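# Press a bearing into a plate and sort the parts

## Task

Run the pressing cell as its operator, without assuming anything about the state the previous shift left it in. Complete the work order and place the good part in the good tray. A plate whose bearing stands proud and could still be pressed goes to the rework tray. Any other faulty join goes to the scrap tray. At the end the machine and the gauge must both be idle with no alarm, the guard must be shut, and nothing may remain inside the guard.

## Robot and tools

Robot: two Doosan arms, left_arm and right_arm, each with a Robotiq 140 mm two-finger gripper whose fingers can fold. The fingers fold round a part gripped near the palm or pushed tip-first into a surface, so grip with the outer quarter of the pads. Scene frame: origin at table height midway between the nominal bases, +z up, +x out over the table, left_arm on +y. Real bases: left (-0.091, +0.645, +0.174), right (+0.057, -0.537, +0.174) m. A gripper's +z points along its fingers, and the fingers open and close along its y axis. end_effector_position is the point between the closed pads, with the fingertips about 33 mm beyond it.

execute_actions(actions, cameras): runs its actions in order. An action may hold "rows", "steps", "until" and device keys (machine, gauge).
- rows: 1 to 15 rows, each applied for one 1/30 s step. Each row has 18 numbers in [-1, 1]: 9 for left_arm then 9 for right_arm, always both arms. Per arm the order is dx, dy, dz, rx, ry, rz, gripper position, force_limit, speed. dx to rz are an offset, not a pose. They count from that arm's Hand target at the action's start, in the Hand target's own axes, with 1.0 = 0.6 m or 180 degrees. rx, ry, rz form one rotation vector. Every row counts from that same start, and a new action starts from the new Hand target. Six zeros re-request the current Hand target.
- gripper: position +1 is open 140 mm, the pads meet near -0.8, and -1 closes until blocked. force_limit -1 gives about 14 N and +1 about 58 N. speed -1 is about 30 mm/s, +1 about 250 mm/s, and a faster close grips harder. Resend an arm's last three gripper numbers to leave that gripper unchanged, because 0 is itself a command.
- steps: 1 to 450 control steps (default 15), at least one per row. After the last row the arm keeps moving toward that row's target.
- until: ends the action early once every condition holds, e.g. {"machine": {"state": "idle"}} or {"gauge": {"readings": [">", 3]}}. Comparisons are "=", "!=", "<", "<=", ">", ">=", and a number needs one. {"all"/"any": {"status": "ended"}} waits for motions to end. It does not stop the arms.
- For gentle motion, ramp offsets about 0.01 per row rather than jumping.

move(target, speed, blend, stop_force, zero, blocking, cameras): a straight-line path for both grippers. target is one 18-number row or a list of up to 15 rows, laid out as above. All offsets count from the Hand targets at the move's start, not from the previous row. speed is in m/s (0.002 to 2, default 0.25), one value or one per target. blend is a corner radius in m, 0 meaning stop at each target. stop_force is 10 to 80 N and ends an arm's path on a push against its motion. Use it only slowly, not while turning the gripper, and leave it out when backing off a contact. zero (default true) re-zeroes the force estimate first. blocking=false returns early; finish that move with wait or stop before sending rows or another move. The result adds a "move:" line such as done, off_target, held or fault, plus any limits (paced, held). Paths do not avoid obstacles, and the whole move is capped at 10 s.

wait(seconds 0 to 10). stop() brakes a running move. zoom_image(camera, region [x0,y0,x1,y1] pixels, at most 504 each way) enlarges part of the latest image. show_instructions() shows the reference images, which include the work order. finished_scene(scene) ends scene 1 or 2 and cannot be undone. Cameras: cam_high, cam_low, cam_nest, cam_left_wrist, cam_right_wrist.

Results: per arm end_effector_position (m), quat_wxyz, velocities, Hand target, joint data, external torques and flange force (N, gripper axes). Tool commands show the present gripper commands. object_status: 0 moving, 1 blocked while opening, 2 blocked while closing (a grip), 3 at the requested position or pads met. position_measured is in counts: 3 open, 139 ≈ 60 mm, 230 pads meeting. To grip harder, raise force_limit and nudge position (-1 to -0.98).

Machine (servo press with a powered guard, clamping nest and flat ram). Send {"machine": {...}} or a list of up to 8 such objects; each list item waits for the previous one. Keys:
- guard shut/open. It opens only while the ram is still.
- clamp clamp/open.
- page setup/readings/curve.
- register, value (-12000 to 12000) and write:true together to set a register.
- cycle_start runs the selected program. It needs the guard shut, a clamped piece, a stored program number in program, and no alarm or cabinet fault.
- feed_hold, reset, home (raises the ram), touch (slow descent to 40 N, reports touch_z), tare.
A stroke presses a loose sleeve, which must stand centred within about 1 mm and square on the bearing, until seat_force is reached. Stroke limits: force_max trips alarm 141, join_lo/hi and end_lo/hi set the window for the ok lamp. Heights are in mm above the nest plane and forces in N. Check ram_zero, cell_gain, cell_zero, program and the stored programs, since the last shift may have left them wrong. The machine line shows state (idle, running, held, done, alarm, busy), guard_state, clamp_state (open, clamped, closed_empty, between), entry (the answer to the last key), alarm (e.g. axis_overload, cell_fault, force_limit, no_force), and the registers of the page shown. No sensor detects what sits in the nest or whether it is flat or square; use the cameras.

Gauge: {"gauge": {"measure": true}} reads one flat round piece within 40 mm of the plate's centre, taking about 12 s. The reading is finished only when readings increments. no_1..no_5 give each drawing requirement in mm. Keep arms and other pieces clear of the lens while it reads.

Avoid: a gripper holding anything above the nest, or blocking the guard (both cause a cabinet fault and cell_fault); ram crashes; forces of 144 N or joint-torque overloads (10 s arm stop); contact between the arms; dropping parts or letting them fall off the table; pressing stiffly past a contact; motor overheating from long outstretched holds.

Each tool is called after "Emit:" as a command line: name --argument value for each argument, lists and objects as JSON in quotes; but a table of rows of numbers goes row by row, as --pt "numbers of a row", without its own name.

Reference images:

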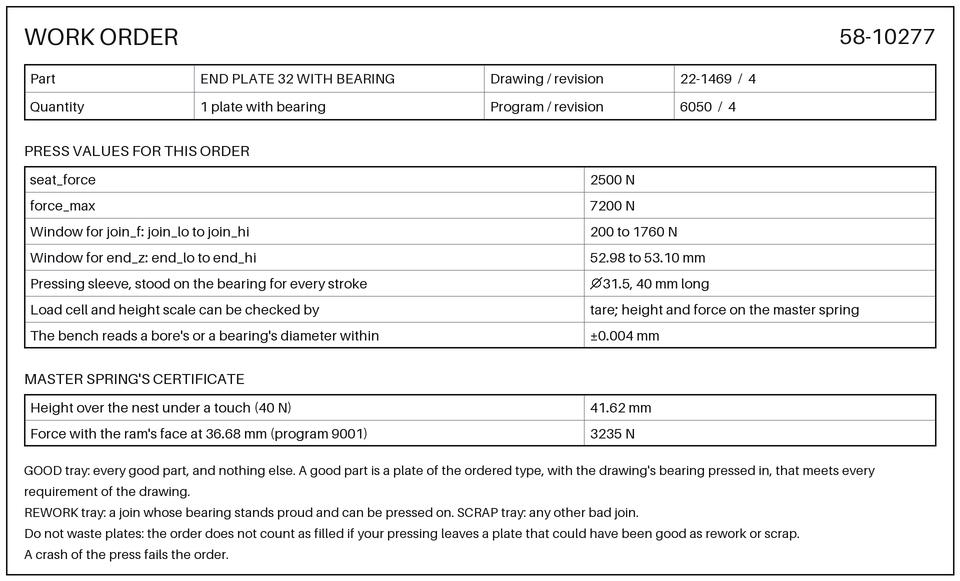

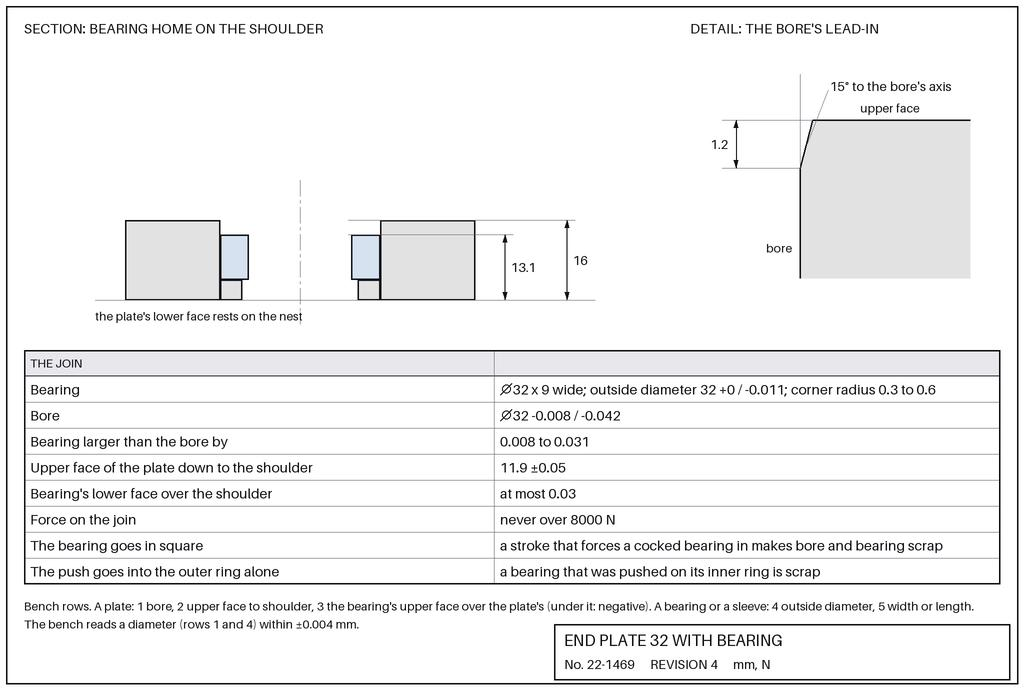

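## Session

Emit:
execute_actions --actions '[]'

Scene clock: 0.00 s.
left_arm: end_effector_position=(+0.3469, +0.6246, +0.5432) position_measured=3 object_status=3 end_effector_quat_wxyz=(-0.033, +0.999, +0.000, +0.019) | right_arm: end_effector_position=(+0.4939, -0.5697, +0.5432) position_measured=3 object_status=3 end_effector_quat_wxyz=(-0.033, +0.999, -0.014, +0.019)
Joint positions: left_arm=[-0.195 -0.211 1.886 0.073 1.442 1.383] | right_arm=[-0.195 -0.211 1.886 0.073 1.442 1.383]
Joint velocities: within noise
Joint torques (N m): no reading
External joint torques (N m): no reading
Flange force (N): no reading
Hand target: left_arm +0.3469, +0.6246, +0.5432; -0.033, +0.999, +0.000, +0.019 | right_arm +0.4939, -0.5697, +0.5432; -0.033, +0.999, -0.014, +0.019
Tool commands: left_gripper/position=+1.0 left_gripper/force_limit=+1.0 left_gripper/speed=+1.0 right_gripper/position=+1.0 right_gripper/force_limit=+1.0 right_gripper/speed=+1.0
machine.setup: program=+6050 ram_zero=+169.782 seat_force=+2500 force_max=+7200 join_lo=+200 join_hi=+1760 end_lo=+52.980 end_hi=+53.100 cell_gain=+0.544 cell_zero=-226 program_revision=+4 program_top=+53.100 stored1_number=+6050 stored1_revision=+4 stored2_number=+9001 stored2_revision=+1 stored3_number=+2835 stored3_revision=+2 stored4_number=+2341 stored4_revision=+5 stored5_number=+1133 stored5_revision=+3
machine: state=idle guard_state=shut clamp_state=closed_empty guard_answer=taken clamp_answer=taken page=setup entry=no_entry entries=0 alarm=no_alarm queue=idle queue_left=0
gauge: message=nothing_yet readings=0 no_1=0.000 no_2=0.000 no_3=0.000 no_4=0.000 no_5=0.000

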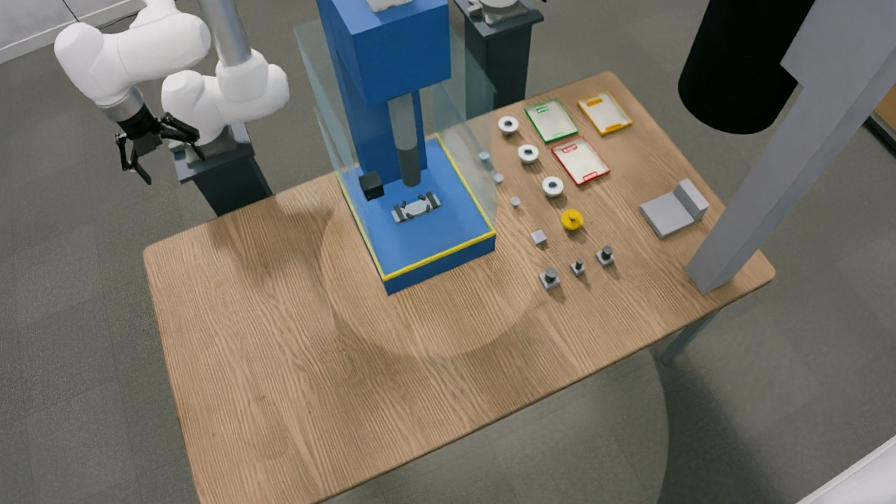

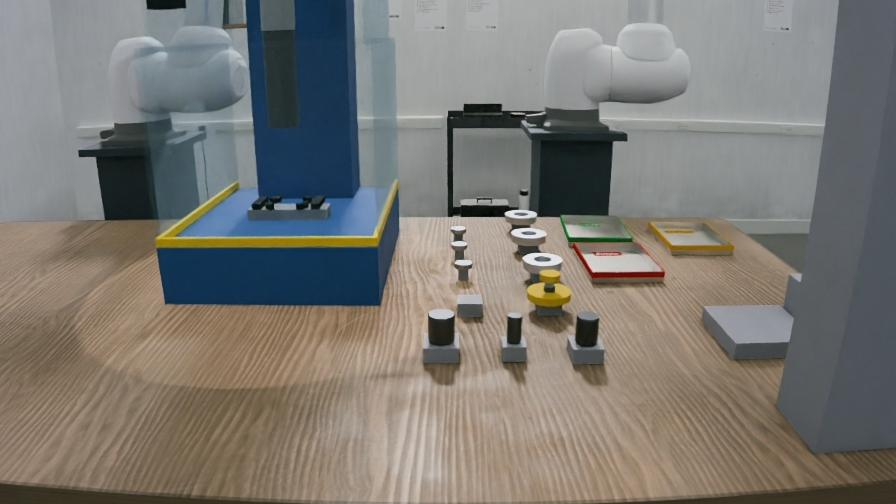

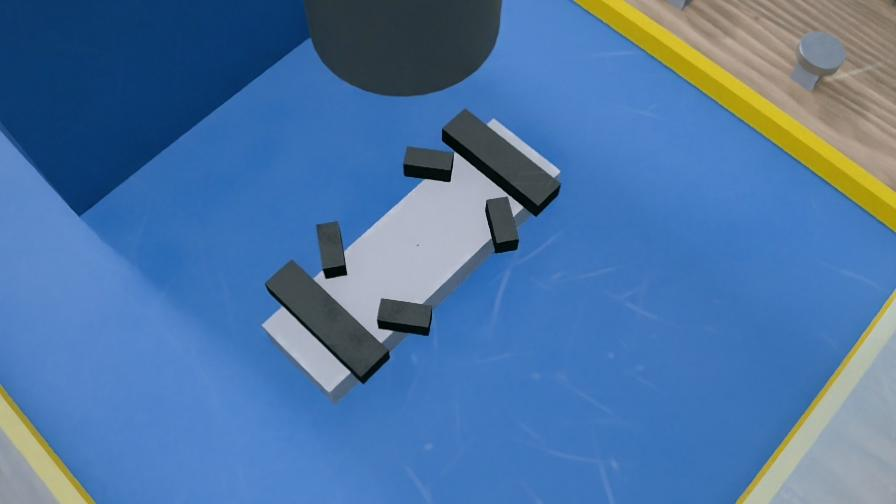

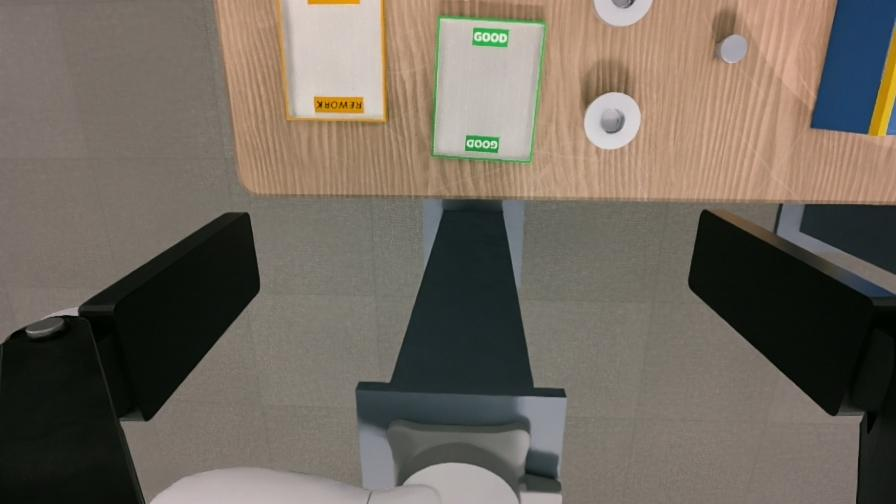

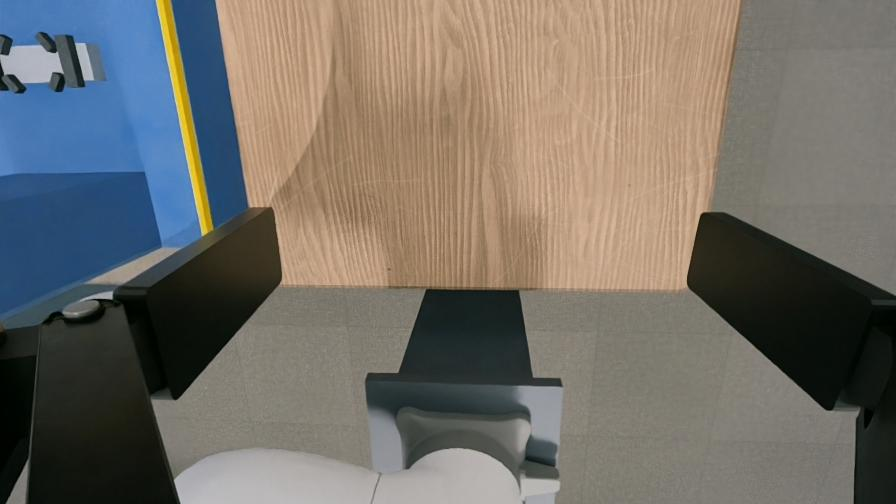

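Emit:
zoom_image --camera "cam_high" --region '[460, 90, 720, 300]'

Emit:
zoom_image --camera "cam_low" --region '[410, 190, 670, 370]'

Emit:
zoom_image --camera "cam_low" --region '[640, 190, 896, 460]'

Scaled by 1.938 from the camera's 896x504 image, which has a finer 1280x720 frame.

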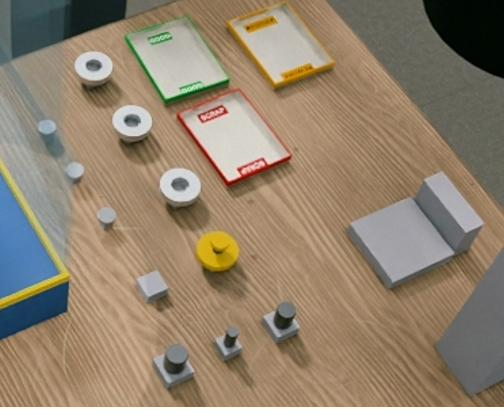

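Scaled by 1.938 from the camera's 896x504 image, which has a finer 1280x720 frame.

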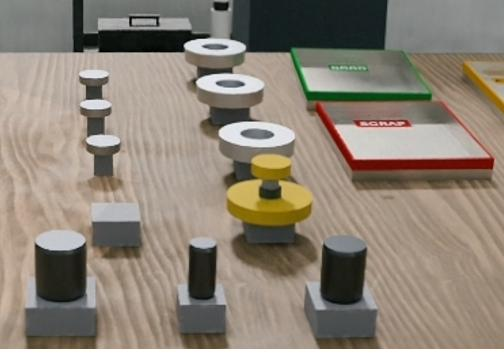

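Scaled by 1.867 from the camera's 896x504 image, which has a finer 1280x720 frame.

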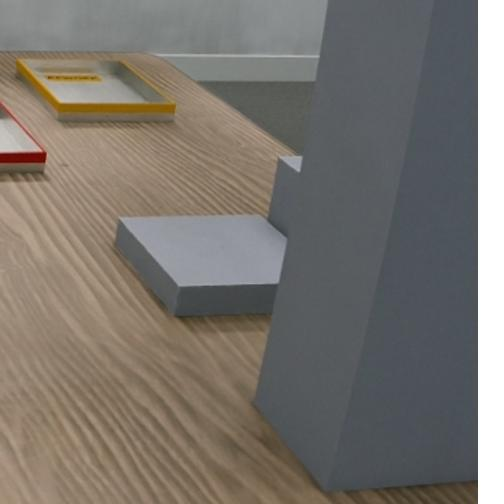

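Emit:
execute_actions --actions '[{"machine":{"page":"readings","guard":"open","clamp":"open"},"steps":90}]' --cameras '["cam_high","cam_nest","cam_low"]'

Scene clock: 9.17 s.
left_arm: end_effector_position=(+0.3469, +0.6246, +0.5432) position_measured=3 object_status=3 end_effector_quat_wxyz=(-0.033, +0.999, +0.000, +0.019) | right_arm: end_effector_position=(+0.4939, -0.5697, +0.5432) position_measured=3 object_status=3 end_effector_quat_wxyz=(-0.033, +0.999, -0.014, +0.019)
Joint positions: left_arm=[-0.195 -0.211 1.886 0.073 1.442 1.383] | right_arm=[-0.195 -0.211 1.886 0.073 1.442 1.383]
Joint torques (N m): left_arm=[1.05 -20.43 -40.54 4.3 -0.11 -0.1] | right_arm=[0.39 -20.97 -44.18 4.14 -0.06 -0.01]
External joint torques (N m): left_arm=[-0.89 -0.18 -1.41 0.18 0 0.1] | right_arm=[-0.34 0.45 1.47 0.43 -0.06 0.01]
Flange force (N): left_arm=[1.3 1.8 -2.5] | right_arm=[-1.3 0.9 2.5]
Hand target: left_arm +0.3469, +0.6246, +0.5432; -0.033, +0.999, +0.000, +0.019 | right_arm +0.4939, -0.5697, +0.5432; -0.033, +0.999, -0.014, +0.019
Tool commands: left_gripper/position=+1.0 left_gripper/force_limit=+1.0 left_gripper/speed=+1.0 right_gripper/position=+1.0 right_gripper/force_limit=+1.0 right_gripper/speed=+1.0
machine.readings: force=+178 touch_z=+0.000 join_f=+0 peak_f=+0 end_z=+0.000 ok=+0 pos_z=+150.218 cycles=+0
machine: state=idle guard_state=open clamp_state=open guard_answer=taken clamp_answer=taken page=readings entry=no_entry entries=0 alarm=no_alarm queue=done queue_left=0
gauge: message=nothing_yet readings=0 no_1=0.000 no_2=0.000 no_3=0.000 no_4=0.000 no_5=0.000
Images, in order (width x height): cam_high 896x504, cam_low 896x504, cam_nest 896x504.

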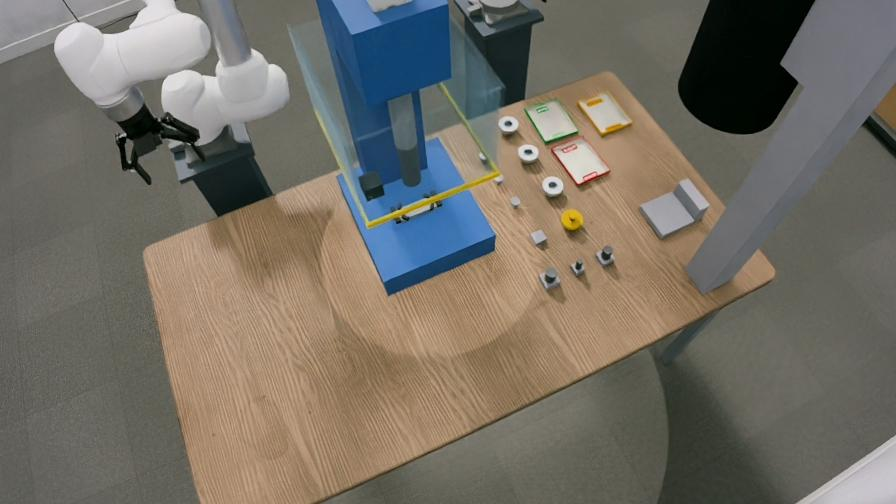

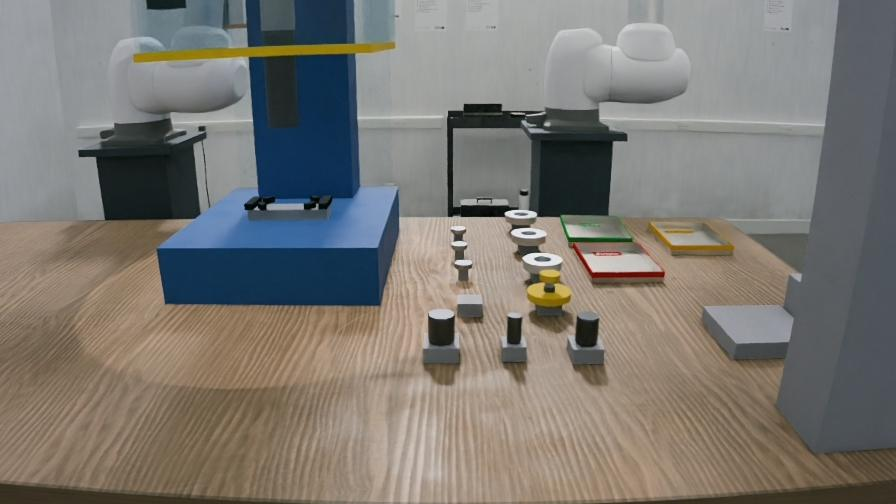

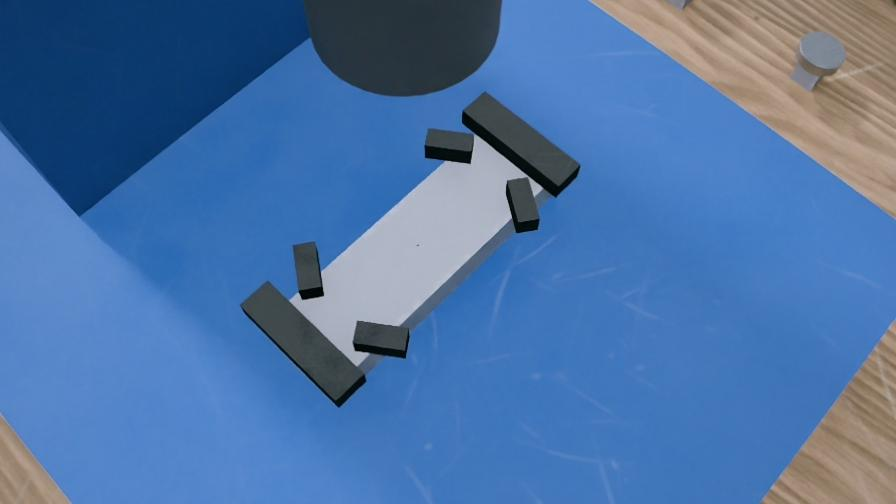

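Emit:
move --target '[0.110,0.0287,0.308,-0.1422,0.2857,0.2178,1,1,1,0,0,0,0,0,0,1,1,1]' --cameras '["cam_left_wrist","cam_high"]'

Emit:
execute_actions --actions '[{"machine":{"tare":true,"page":"readings"},"steps":60}]'

Scene clock: 20.67 s.
left_arm: end_effector_position=(+0.4198, +0.6196, +0.3603) position_measured=3 object_status=3 end_effector_quat_wxyz=(+0.176, +0.820, -0.340, +0.426) | right_arm: end_effector_position=(+0.4939, -0.5697, +0.5432) position_measured=3 object_status=3 end_effector_quat_wxyz=(-0.033, +0.999, -0.014, +0.019)
Joint positions: left_arm=[0.373 -0.062 2.415 -1.331 0.889 3.711] | right_arm=[-0.195 -0.211 1.886 0.073 1.442 1.383]
Joint torques (N m): left_arm=[1.1 -21.55 -26.6 -1.14 1.15 -0.26] | right_arm=[0.34 -21.13 -44.1 4.16 -0.03 -0.05]
External joint torques (N m): left_arm=[-1.04 0.11 -1.08 0.41 0.06 0.26] | right_arm=[-0.2 0.21 1.3 0.41 -0.09 0.05]
Flange force (N): left_arm=[2.1 -1.0 1.4] | right_arm=[-1.4 0.4 2.3]
Hand target: left_arm +0.4198, +0.6196, +0.3602; +0.176, +0.820, -0.340, +0.426 | right_arm +0.4939, -0.5697, +0.5432; -0.033, +0.999, -0.014, +0.019
Off the commanded pose: left_arm 0.000 m, 0 deg | right_arm 0.000 m, 0 deg.
machine.readings: force=+178 touch_z=+0.000 join_f=+0 peak_f=+0 end_z=+0.000 ok=+0 pos_z=+150.218 cycles=+0
machine: state=idle guard_state=open clamp_state=open guard_answer=taken clamp_answer=taken page=readings entry=no_entry entries=0 alarm=no_alarm queue=done queue_left=0
gauge: message=nothing_yet readings=0 no_1=0.000 no_2=0.000 no_3=0.000 no_4=0.000 no_5=0.000
move: done
camera_calibration:
cam_left_wrist: T_world_to_cam=[[-0.712625, -0.701544, 0.00124996, 0.738327], [-0.581367, 0.589552, -0.560751, 0.08241], [0.392654, -0.400332, -0.827984, 0.527776], [0, 0, 0, 1]] pos_world=[0.366828, 0.680669, 0.482279]
Images, in order (width x height): cam_high 896x504, cam_left_wrist 896x504.

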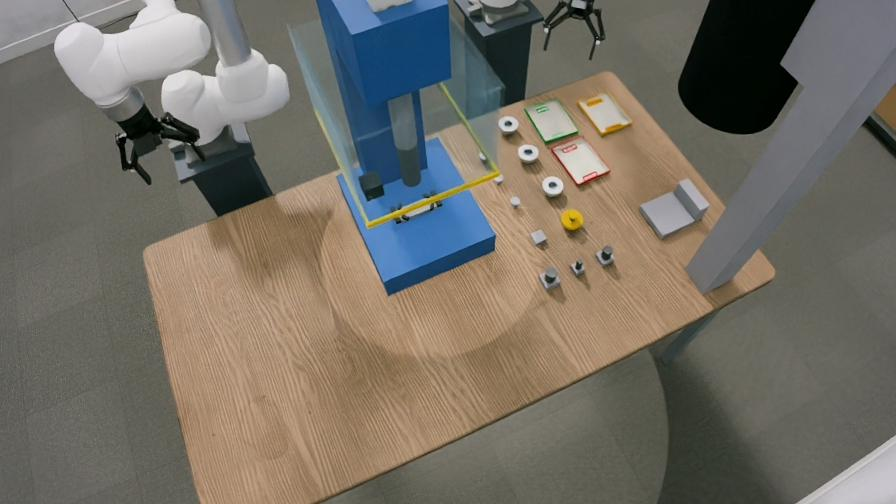

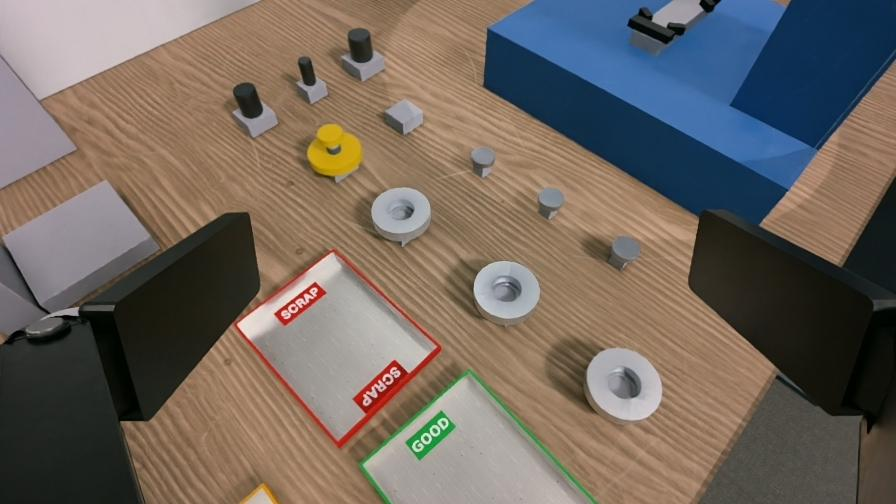

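Scene clock: 22.87 s.
left_arm: end_effector_position=(+0.4198, +0.6196, +0.3602) position_measured=3 object_status=3 end_effector_quat_wxyz=(+0.176, +0.820, -0.340, +0.426) | right_arm: end_effector_position=(+0.4939, -0.5697, +0.5432) position_measured=3 object_status=3 end_effector_quat_wxyz=(-0.033, +0.999, -0.014, +0.019)
Joint positions: left_arm=[0.373 -0.062 2.415 -1.331 0.889 3.711] | right_arm=[-0.195 -0.211 1.886 0.073 1.442 1.383]
Joint torques (N m): left_arm=[1.14 -21.71 -26.46 -1.09 1.24 -0.11] | right_arm=[0.56 -20.86 -44.07 4.12 -0.04 -0.02]
External joint torques (N m): left_arm=[-1.01 0.29 -1.11 0.36 -0.03 0.11] | right_arm=[-0.26 -0.93 1.19 0.46 -0.06 0.02]
Flange force (N): left_arm=[2.4 -1.3 1.7] | right_arm=[-3.2 0.4 1.8]
Hand target: left_arm +0.4198, +0.6196, +0.3602; +0.176, +0.820, -0.340, +0.426 | right_arm +0.4939, -0.5697, +0.5432; -0.033, +0.999, -0.014, +0.019
Tool commands: left_gripper/position=+1.0 left_gripper/force_limit=+1.0 left_gripper/speed=+1.0 right_gripper/position=+1.0 right_gripper/force_limit=+1.0 right_gripper/speed=+1.0
Off the commanded pose: left_arm 0.000 m, 0 deg | right_arm 0.000 m, 0 deg.
machine.readings: force=+0 touch_z=+0.000 join_f=+0 peak_f=+0 end_z=+0.000 ok=+0 pos_z=+150.218 cycles=+0
machine: state=idle guard_state=open clamp_state=open guard_answer=taken clamp_answer=taken page=readings entry=taken entries=1 alarm=no_alarm queue=done queue_left=0
gauge: message=nothing_yet readings=0 no_1=0.000 no_2=0.000 no_3=0.000 no_4=0.000 no_5=0.000

Emit:
zoom_image --camera "cam_left_wrist" --region '[360, 140, 680, 430]'

Emit:
zoom_image --camera "cam_left_wrist" --region '[200, 10, 520, 200]'

Scaled by 1.575 from the camera's 896x504 image, which has a finer 1280x720 frame.
This view is cut from an older image: the scene may have changed since it was taken.

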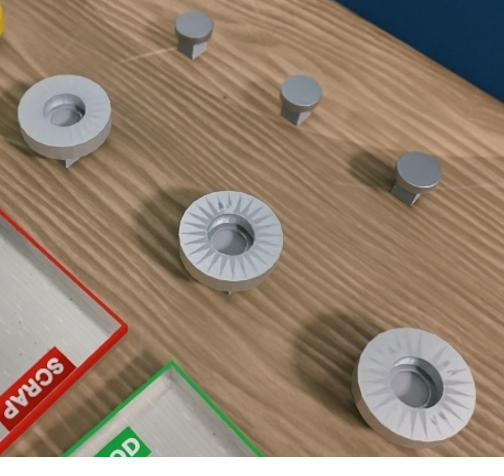

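Scaled by 1.575 from the camera's 896x504 image, which has a finer 1280x720 frame.
This view is cut from an older image: the scene may have changed since it was taken.

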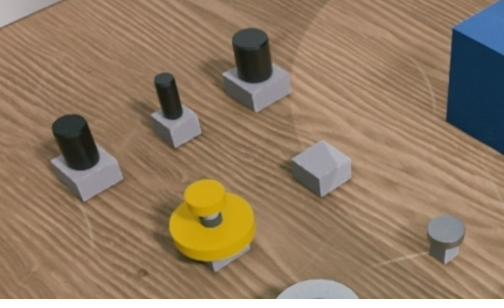

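Emit:
move --target '[-0.0877,-0.2557,0.6183,0,0,0,0.4,1,0,0,0,0,0,0,0,1,1,1]' --cameras '["cam_left_wrist","cam_low"]'

Scene clock: 27.83 s.
left_arm: end_effector_position=(+0.7215, +0.5348, +0.1040) position_measured=78 object_status=3 end_effector_quat_wxyz=(+0.176, +0.820, -0.340, +0.426) | right_arm: end_effector_position=(+0.4939, -0.5697, +0.5432) position_measured=3 object_status=3 end_effector_quat_wxyz=(-0.033, +0.999, -0.014, +0.019)
Joint positions: left_arm=[0.062 0.69 2.028 -1.952 0.734 4.227] | right_arm=[-0.195 -0.211 1.886 0.073 1.442 1.383]
Joint torques (N m): left_arm=[1.5 -81.84 -14.22 -1.75 1.99 -0.1] | right_arm=[0.68 -20.88 -44.13 4.15 -0.06 -0.02]
External joint torques (N m): left_arm=[-1.4 0.73 -0.63 0.41 0.02 0.1] | right_arm=[-0.63 0.12 1.47 0.4 -0.05 0.02]
Flange force (N): left_arm=[0.7 -0.7 2.5] | right_arm=[-2.0 1.4 2.4]
Hand target: left_arm +0.7215, +0.5348, +0.1039; +0.176, +0.820, -0.340, +0.426 | right_arm +0.4939, -0.5697, +0.5432; -0.033, +0.999, -0.014, +0.019
Off the commanded pose: left_arm 0.000 m, 0 deg | right_arm 0.000 m, 0 deg.
machine.readings: force=+0 touch_z=+0.000 join_f=+0 peak_f=+0 end_z=+0.000 ok=+0 pos_z=+150.218 cycles=+0
machine: state=idle guard_state=open clamp_state=open guard_answer=taken clamp_answer=taken page=readings entry=taken entries=1 alarm=no_alarm queue=done queue_left=0
gauge: message=nothing_yet readings=0 no_1=0.000 no_2=0.000 no_3=0.000 no_4=0.000 no_5=0.000
move: done
camera_calibration:
cam_left_wrist: T_world_to_cam=[[-0.712653, -0.701515, 0.00130806, 0.894073], [-0.581344, 0.589528, -0.560799, 0.164033], [0.392638, -0.400416, -0.827951, 0.163245], [0, 0, 0, 1]] pos_world=[0.668428, 0.59587, 0.225979]
Images, in order (width x height): cam_low 896x504, cam_left_wrist 896x504.

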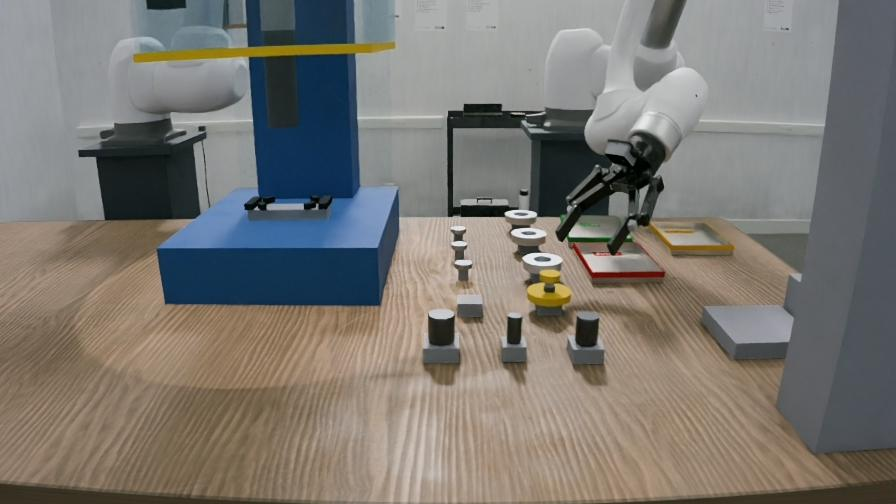

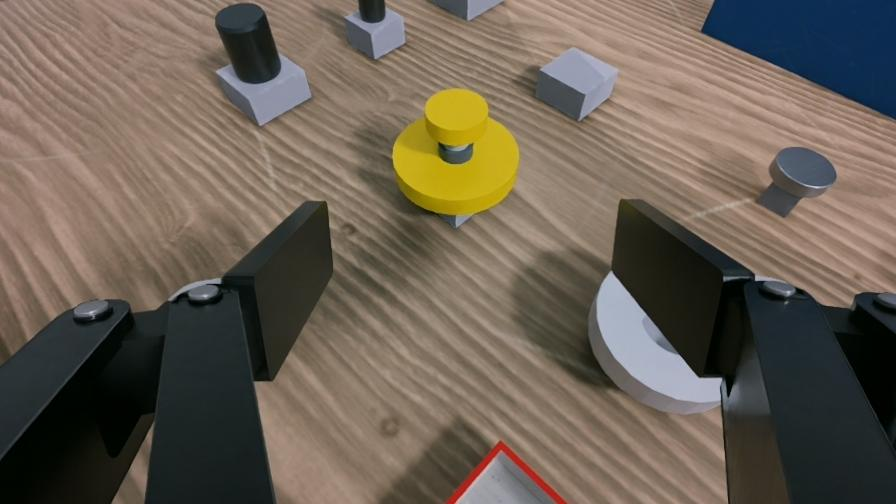

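Emit:
move --target '[0.004,-0.0055,0.2117,0,0,0,0.4,1,0,0,0,0,0,0,0,1,1,1]' --cameras '["cam_left_wrist"]' --speed 0.15

Scene clock: 31.07 s.
left_arm: end_effector_position=(+0.7983, +0.4627, +0.0329) position_measured=78 object_status=3 end_effector_quat_wxyz=(+0.176, +0.820, -0.340, +0.426) | right_arm: end_effector_position=(+0.4939, -0.5697, +0.5432) position_measured=3 object_status=3 end_effector_quat_wxyz=(-0.033, +0.999, -0.014, +0.019)
Joint positions: left_arm=[-0.05 0.854 1.866 -2.079 0.693 4.26] | right_arm=[-0.195 -0.211 1.886 0.073 1.442 1.383]
Joint torques (N m): left_arm=[1.68 -94.44 -14.44 -1.78 2.05 -0.12] | right_arm=[0.58 -21.1 -44.18 4.12 -0.08 -0.07]
External joint torques (N m): left_arm=[-1.03 0.76 -0.76 0.32 -0.02 0.12] | right_arm=[-0.49 0 1.37 0.46 -0.03 0.06]
Flange force (N): left_arm=[0.4 -1.0 2.6] | right_arm=[-2.0 1.0 2.2]
Hand target: left_arm +0.7983, +0.4626, +0.0329; +0.176, +0.820, -0.340, +0.426 | right_arm +0.4939, -0.5697, +0.5432; -0.033, +0.999, -0.014, +0.019
Off the commanded pose: left_arm 0.000 m, 0 deg | right_arm 0.000 m, 0 deg.
machine.readings: force=+0 touch_z=+0.000 join_f=+0 peak_f=+0 end_z=+0.000 ok=+0 pos_z=+150.218 cycles=+0
machine: state=idle guard_state=open clamp_state=open guard_answer=taken clamp_answer=taken page=readings entry=taken entries=1 alarm=no_alarm queue=done queue_left=0
gauge: message=nothing_yet readings=0 no_1=0.000 no_2=0.000 no_3=0.000 no_4=0.000 no_5=0.000
move: done
camera_calibration:
cam_left_wrist: T_world_to_cam=[[-0.712653, -0.701515, 0.00130786, 0.89839], [-0.581344, 0.589528, -0.560799, 0.211426], [0.392638, -0.400416, -0.827951, 0.0453962], [0, 0, 0, 1]] pos_world=[0.745328, 0.52377, 0.154979]
Images, in order (width x height): cam_left_wrist 896x504.

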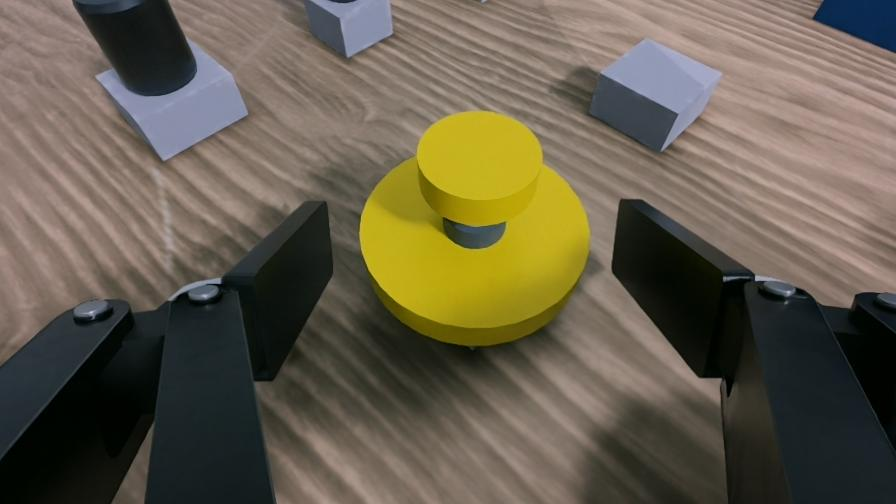

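Emit:
execute_actions --actions '[{"rows":[[0,0,0,0,0,0,-1,0,-1,0,0,0,0,0,0,1,1,1]],"steps":75}]' --cameras '["cam_left_wrist"]'

Scene clock: 34.23 s.
left_arm: end_effector_position=(+0.7983, +0.4626, +0.0329) position_measured=126 object_status=2 end_effector_quat_wxyz=(+0.176, +0.820, -0.340, +0.426) | right_arm: end_effector_position=(+0.4939, -0.5697, +0.5432) position_measured=3 object_status=3 end_effector_quat_wxyz=(-0.033, +0.999, -0.014, +0.019)
Joint positions: left_arm=[-0.05 0.854 1.866 -2.079 0.693 4.26] | right_arm=[-0.195 -0.211 1.886 0.073 1.442 1.383]
Joint torques (N m): left_arm=[-0.51 -88.84 -12.43 -1.42 0.84 -0.18] | right_arm=[1.02 -21.1 -44.2 4.15 -0.09 -0.07]
External joint torques (N m): left_arm=[0.71 -5.07 -3.04 -0.08 1.22 0.18] | right_arm=[-0.84 0.03 1.48 0.42 -0.02 0.07]
Flange force (N): left_arm=[4.7 -2.2 -3.2] | right_arm=[-2.3 1.8 2.3]
Hand target: left_arm +0.7983, +0.4626, +0.0329; +0.176, +0.820, -0.340, +0.426 | right_arm +0.4939, -0.5697, +0.5432; -0.033, +0.999, -0.014, +0.019
Off the commanded pose: left_arm 0.000 m, 0 deg | right_arm 0.000 m, 0 deg.
machine.readings: force=+0 touch_z=+0.000 join_f=+0 peak_f=+0 end_z=+0.000 ok=+0 pos_z=+150.218 cycles=+0
machine: state=idle guard_state=open clamp_state=open guard_answer=taken clamp_answer=taken page=readings entry=taken entries=1 alarm=no_alarm queue=done queue_left=0
gauge: message=nothing_yet readings=0 no_1=0.000 no_2=0.000 no_3=0.000 no_4=0.000 no_5=0.000
camera_calibration:
cam_left_wrist: T_world_to_cam=[[-0.712571, -0.701598, 0.00138772, 0.89829], [-0.581444, 0.589429, -0.5608, 0.211557], [0.392638, -0.400417, -0.82795, 0.0452738], [0, 0, 0, 1]] pos_world=[0.745328, 0.523669, 0.154879]
Images, in order (width x height): cam_left_wrist 896x504.

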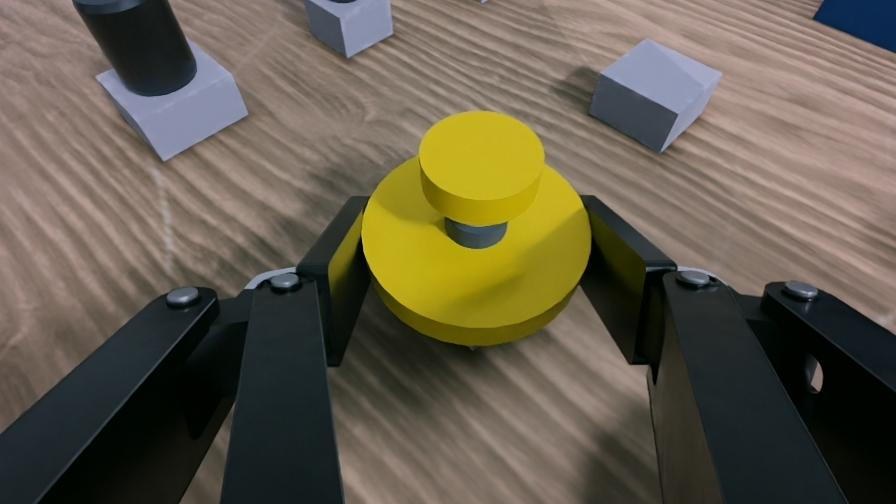

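Emit:
move --pt "0.1638 0 -0.1148 0 0 0 -1 0 -1 0 0 0 0 0 0 1 1 1" --pt "0.2542 0.41 -0.2675 -0.2048 0 0.1435 -1 0 -1 0 0 0 0 0 0 1 1 1" --blend '[0.03,0]' --speed 0.15 --cameras '["cam_left_wrist","cam_high"]'

Scene clock: 39.27 s.
left_arm: end_effector_position=(+0.5935, +0.3196, +0.2499) position_measured=126 object_status=2 end_effector_quat_wxyz=(+0.326, +0.627, -0.627, +0.326) | right_arm: end_effector_position=(+0.4939, -0.5697, +0.5432) position_measured=3 object_status=3 end_effector_quat_wxyz=(-0.033, +0.999, -0.014, +0.019)
Joint positions: left_arm=[-0.142 0.535 1.884 -1.214 1.048 3.852] | right_arm=[-0.195 -0.211 1.886 0.073 1.442 1.383]
Joint torques (N m): left_arm=[1.15 -82.12 -25.58 -1.67 2.3 -0.1] | right_arm=[0.71 -21.16 -44.11 4.15 -0.05 -0.04]
External joint torques (N m): left_arm=[-1.22 4.04 0.59 1.16 -0.8 0.1] | right_arm=[-0.54 -0.15 1.23 0.44 -0.05 0.04]
Flange force (N): left_arm=[-3.1 -3.3 4.2] | right_arm=[-2.1 1.1 2.0]
Hand target: left_arm +0.5935, +0.3196, +0.2500; +0.326, +0.627, -0.627, +0.326 | right_arm +0.4939, -0.5697, +0.5432; -0.033, +0.999, -0.014, +0.019
Off the commanded pose: left_arm 0.000 m, 0 deg | right_arm 0.000 m, 0 deg.
machine.readings: force=+0 touch_z=+0.000 join_f=+0 peak_f=+0 end_z=+0.000 ok=+0 pos_z=+150.218 cycles=+0
machine: state=idle guard_state=open clamp_state=open guard_answer=taken clamp_answer=taken page=readings entry=taken entries=1 alarm=no_alarm queue=done queue_left=0
gauge: message=nothing_yet readings=0 no_1=0.000 no_2=0.000 no_3=0.000 no_4=0.000 no_5=0.000
move: done
camera_calibration:
cam_left_wrist: T_world_to_cam=[[-0.999966, 0.00790529, 0.00221917, 0.595291], [0.00529826, 0.827714, -0.561126, -0.12586], [-0.0062727, -0.561095, -0.827728, 0.536197], [0, 0, 0, 1]] pos_world=[0.599301, 0.400328, 0.371881]
Images, in order (width x height): cam_high 896x504, cam_left_wrist 896x504.

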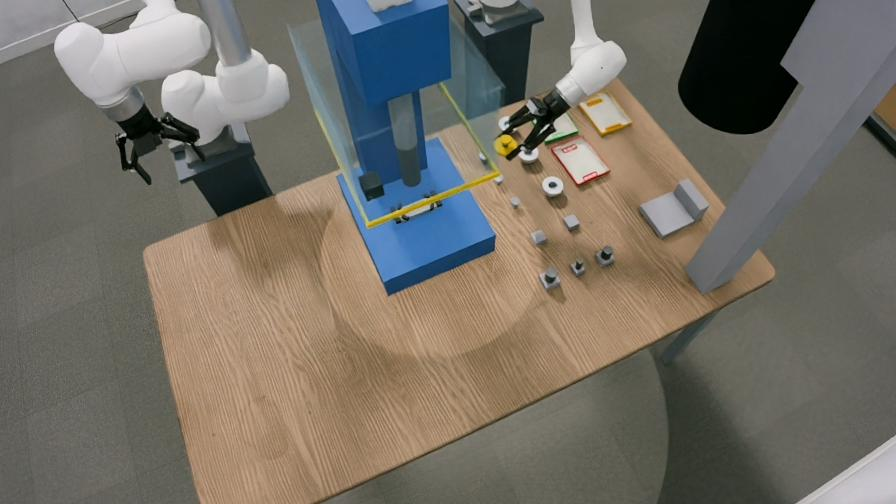

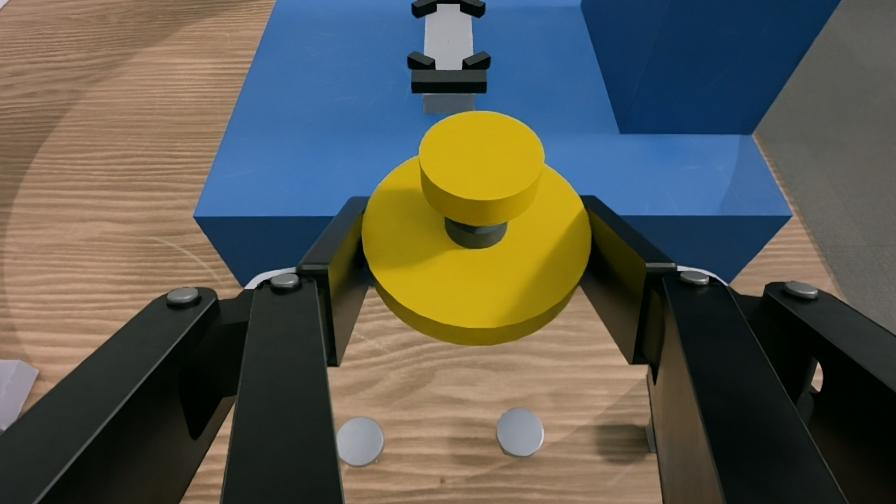

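Emit:
move --target '[0.1705,-0.0008,0.47,0,0,0,-1,0,-1,0,0,0,0,0,0,1,1,1]' --speed 0.15 --cameras '["cam_left_wrist","cam_nest","cam_low"]'

Scene clock: 42.47 s.
left_arm: end_effector_position=(+0.5938, +0.0301, +0.1717) position_measured=126 object_status=2 end_effector_quat_wxyz=(+0.326, +0.627, -0.627, +0.326) | right_arm: end_effector_position=(+0.4939, -0.5697, +0.5432) position_measured=3 object_status=3 end_effector_quat_wxyz=(-0.033, +0.999, -0.014, +0.019)
Joint positions: left_arm=[-0.524 0.719 1.73 -1.487 0.801 3.822] | right_arm=[-0.195 -0.211 1.886 0.073 1.442 1.383]
Joint torques (N m): left_arm=[0.92 -98.09 -25.28 -2.1 2.27 -0.07] | right_arm=[0.71 -21.06 -44.21 4.13 -0.08 -0.05]
External joint torques (N m): left_arm=[-0.99 5.13 0.87 1.06 -0.83 0.07] | right_arm=[-0.65 0.07 1.42 0.44 -0.03 0.05]
Flange force (N): left_arm=[-2.8 -3.5 5.4] | right_arm=[-2.1 1.4 2.3]
Hand target: left_arm +0.5938, +0.0300, +0.1717; +0.326, +0.627, -0.627, +0.326 | right_arm +0.4939, -0.5697, +0.5432; -0.033, +0.999, -0.014, +0.019
Off the commanded pose: left_arm 0.000 m, 0 deg | right_arm 0.000 m, 0 deg.
machine.readings: force=+0 touch_z=+0.000 join_f=+0 peak_f=+0 end_z=+0.000 ok=+0 pos_z=+150.218 cycles=+0
machine: state=idle guard_state=open clamp_state=open guard_answer=taken clamp_answer=taken page=readings entry=taken entries=1 alarm=no_alarm queue=done queue_left=0
gauge: message=nothing_yet readings=0 no_1=0.000 no_2=0.000 no_3=0.000 no_4=0.000 no_5=0.000
move: done
camera_calibration:
cam_left_wrist: T_world_to_cam=[[-0.999966, 0.00798757, 0.00216282, 0.598161], [0.00539799, 0.827713, -0.561125, 0.0699035], [-0.00627222, -0.561095, -0.827728, 0.308978], [0, 0, 0, 1]] pos_world=[0.599701, 0.110728, 0.29368]
Images, in order (width x height): cam_low 896x504, cam_nest 896x504, cam_left_wrist 896x504.

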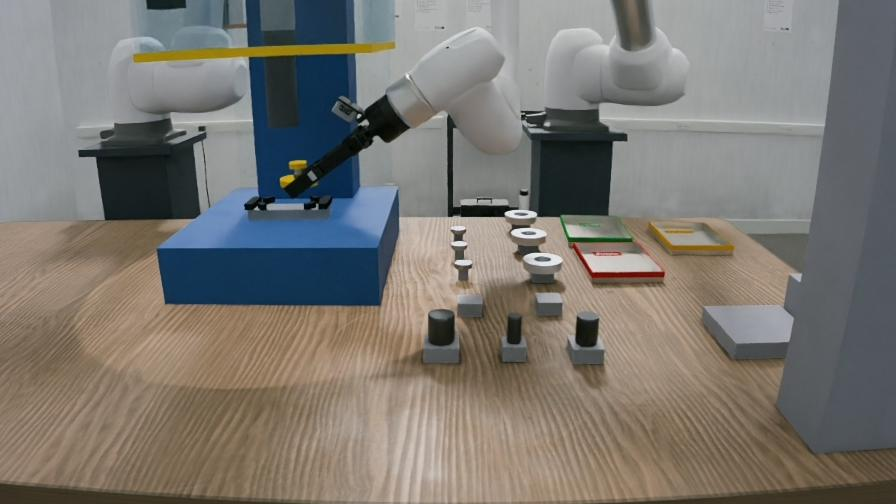

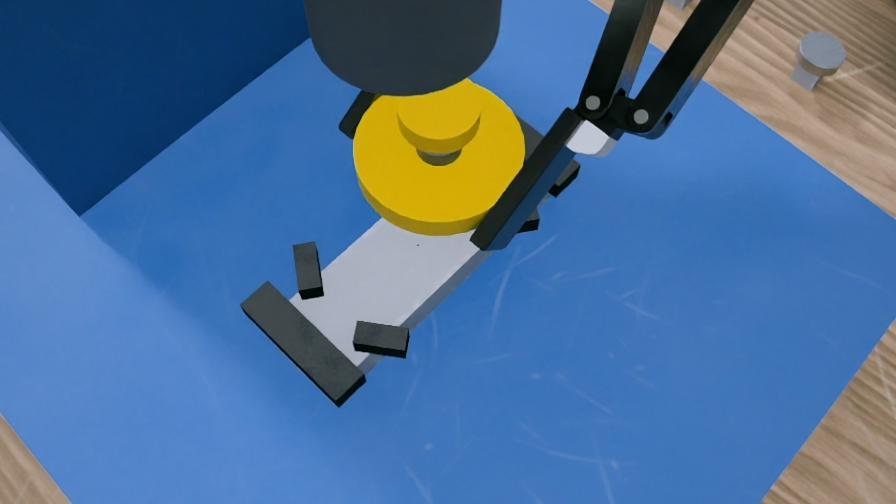

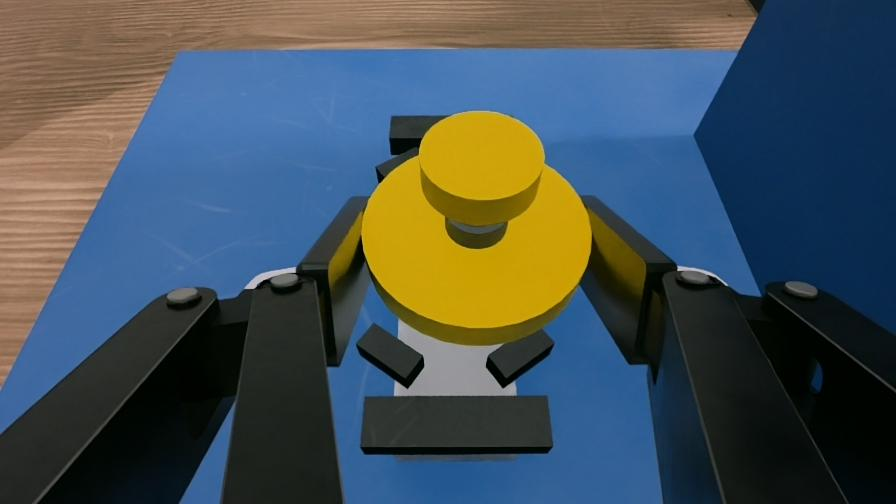

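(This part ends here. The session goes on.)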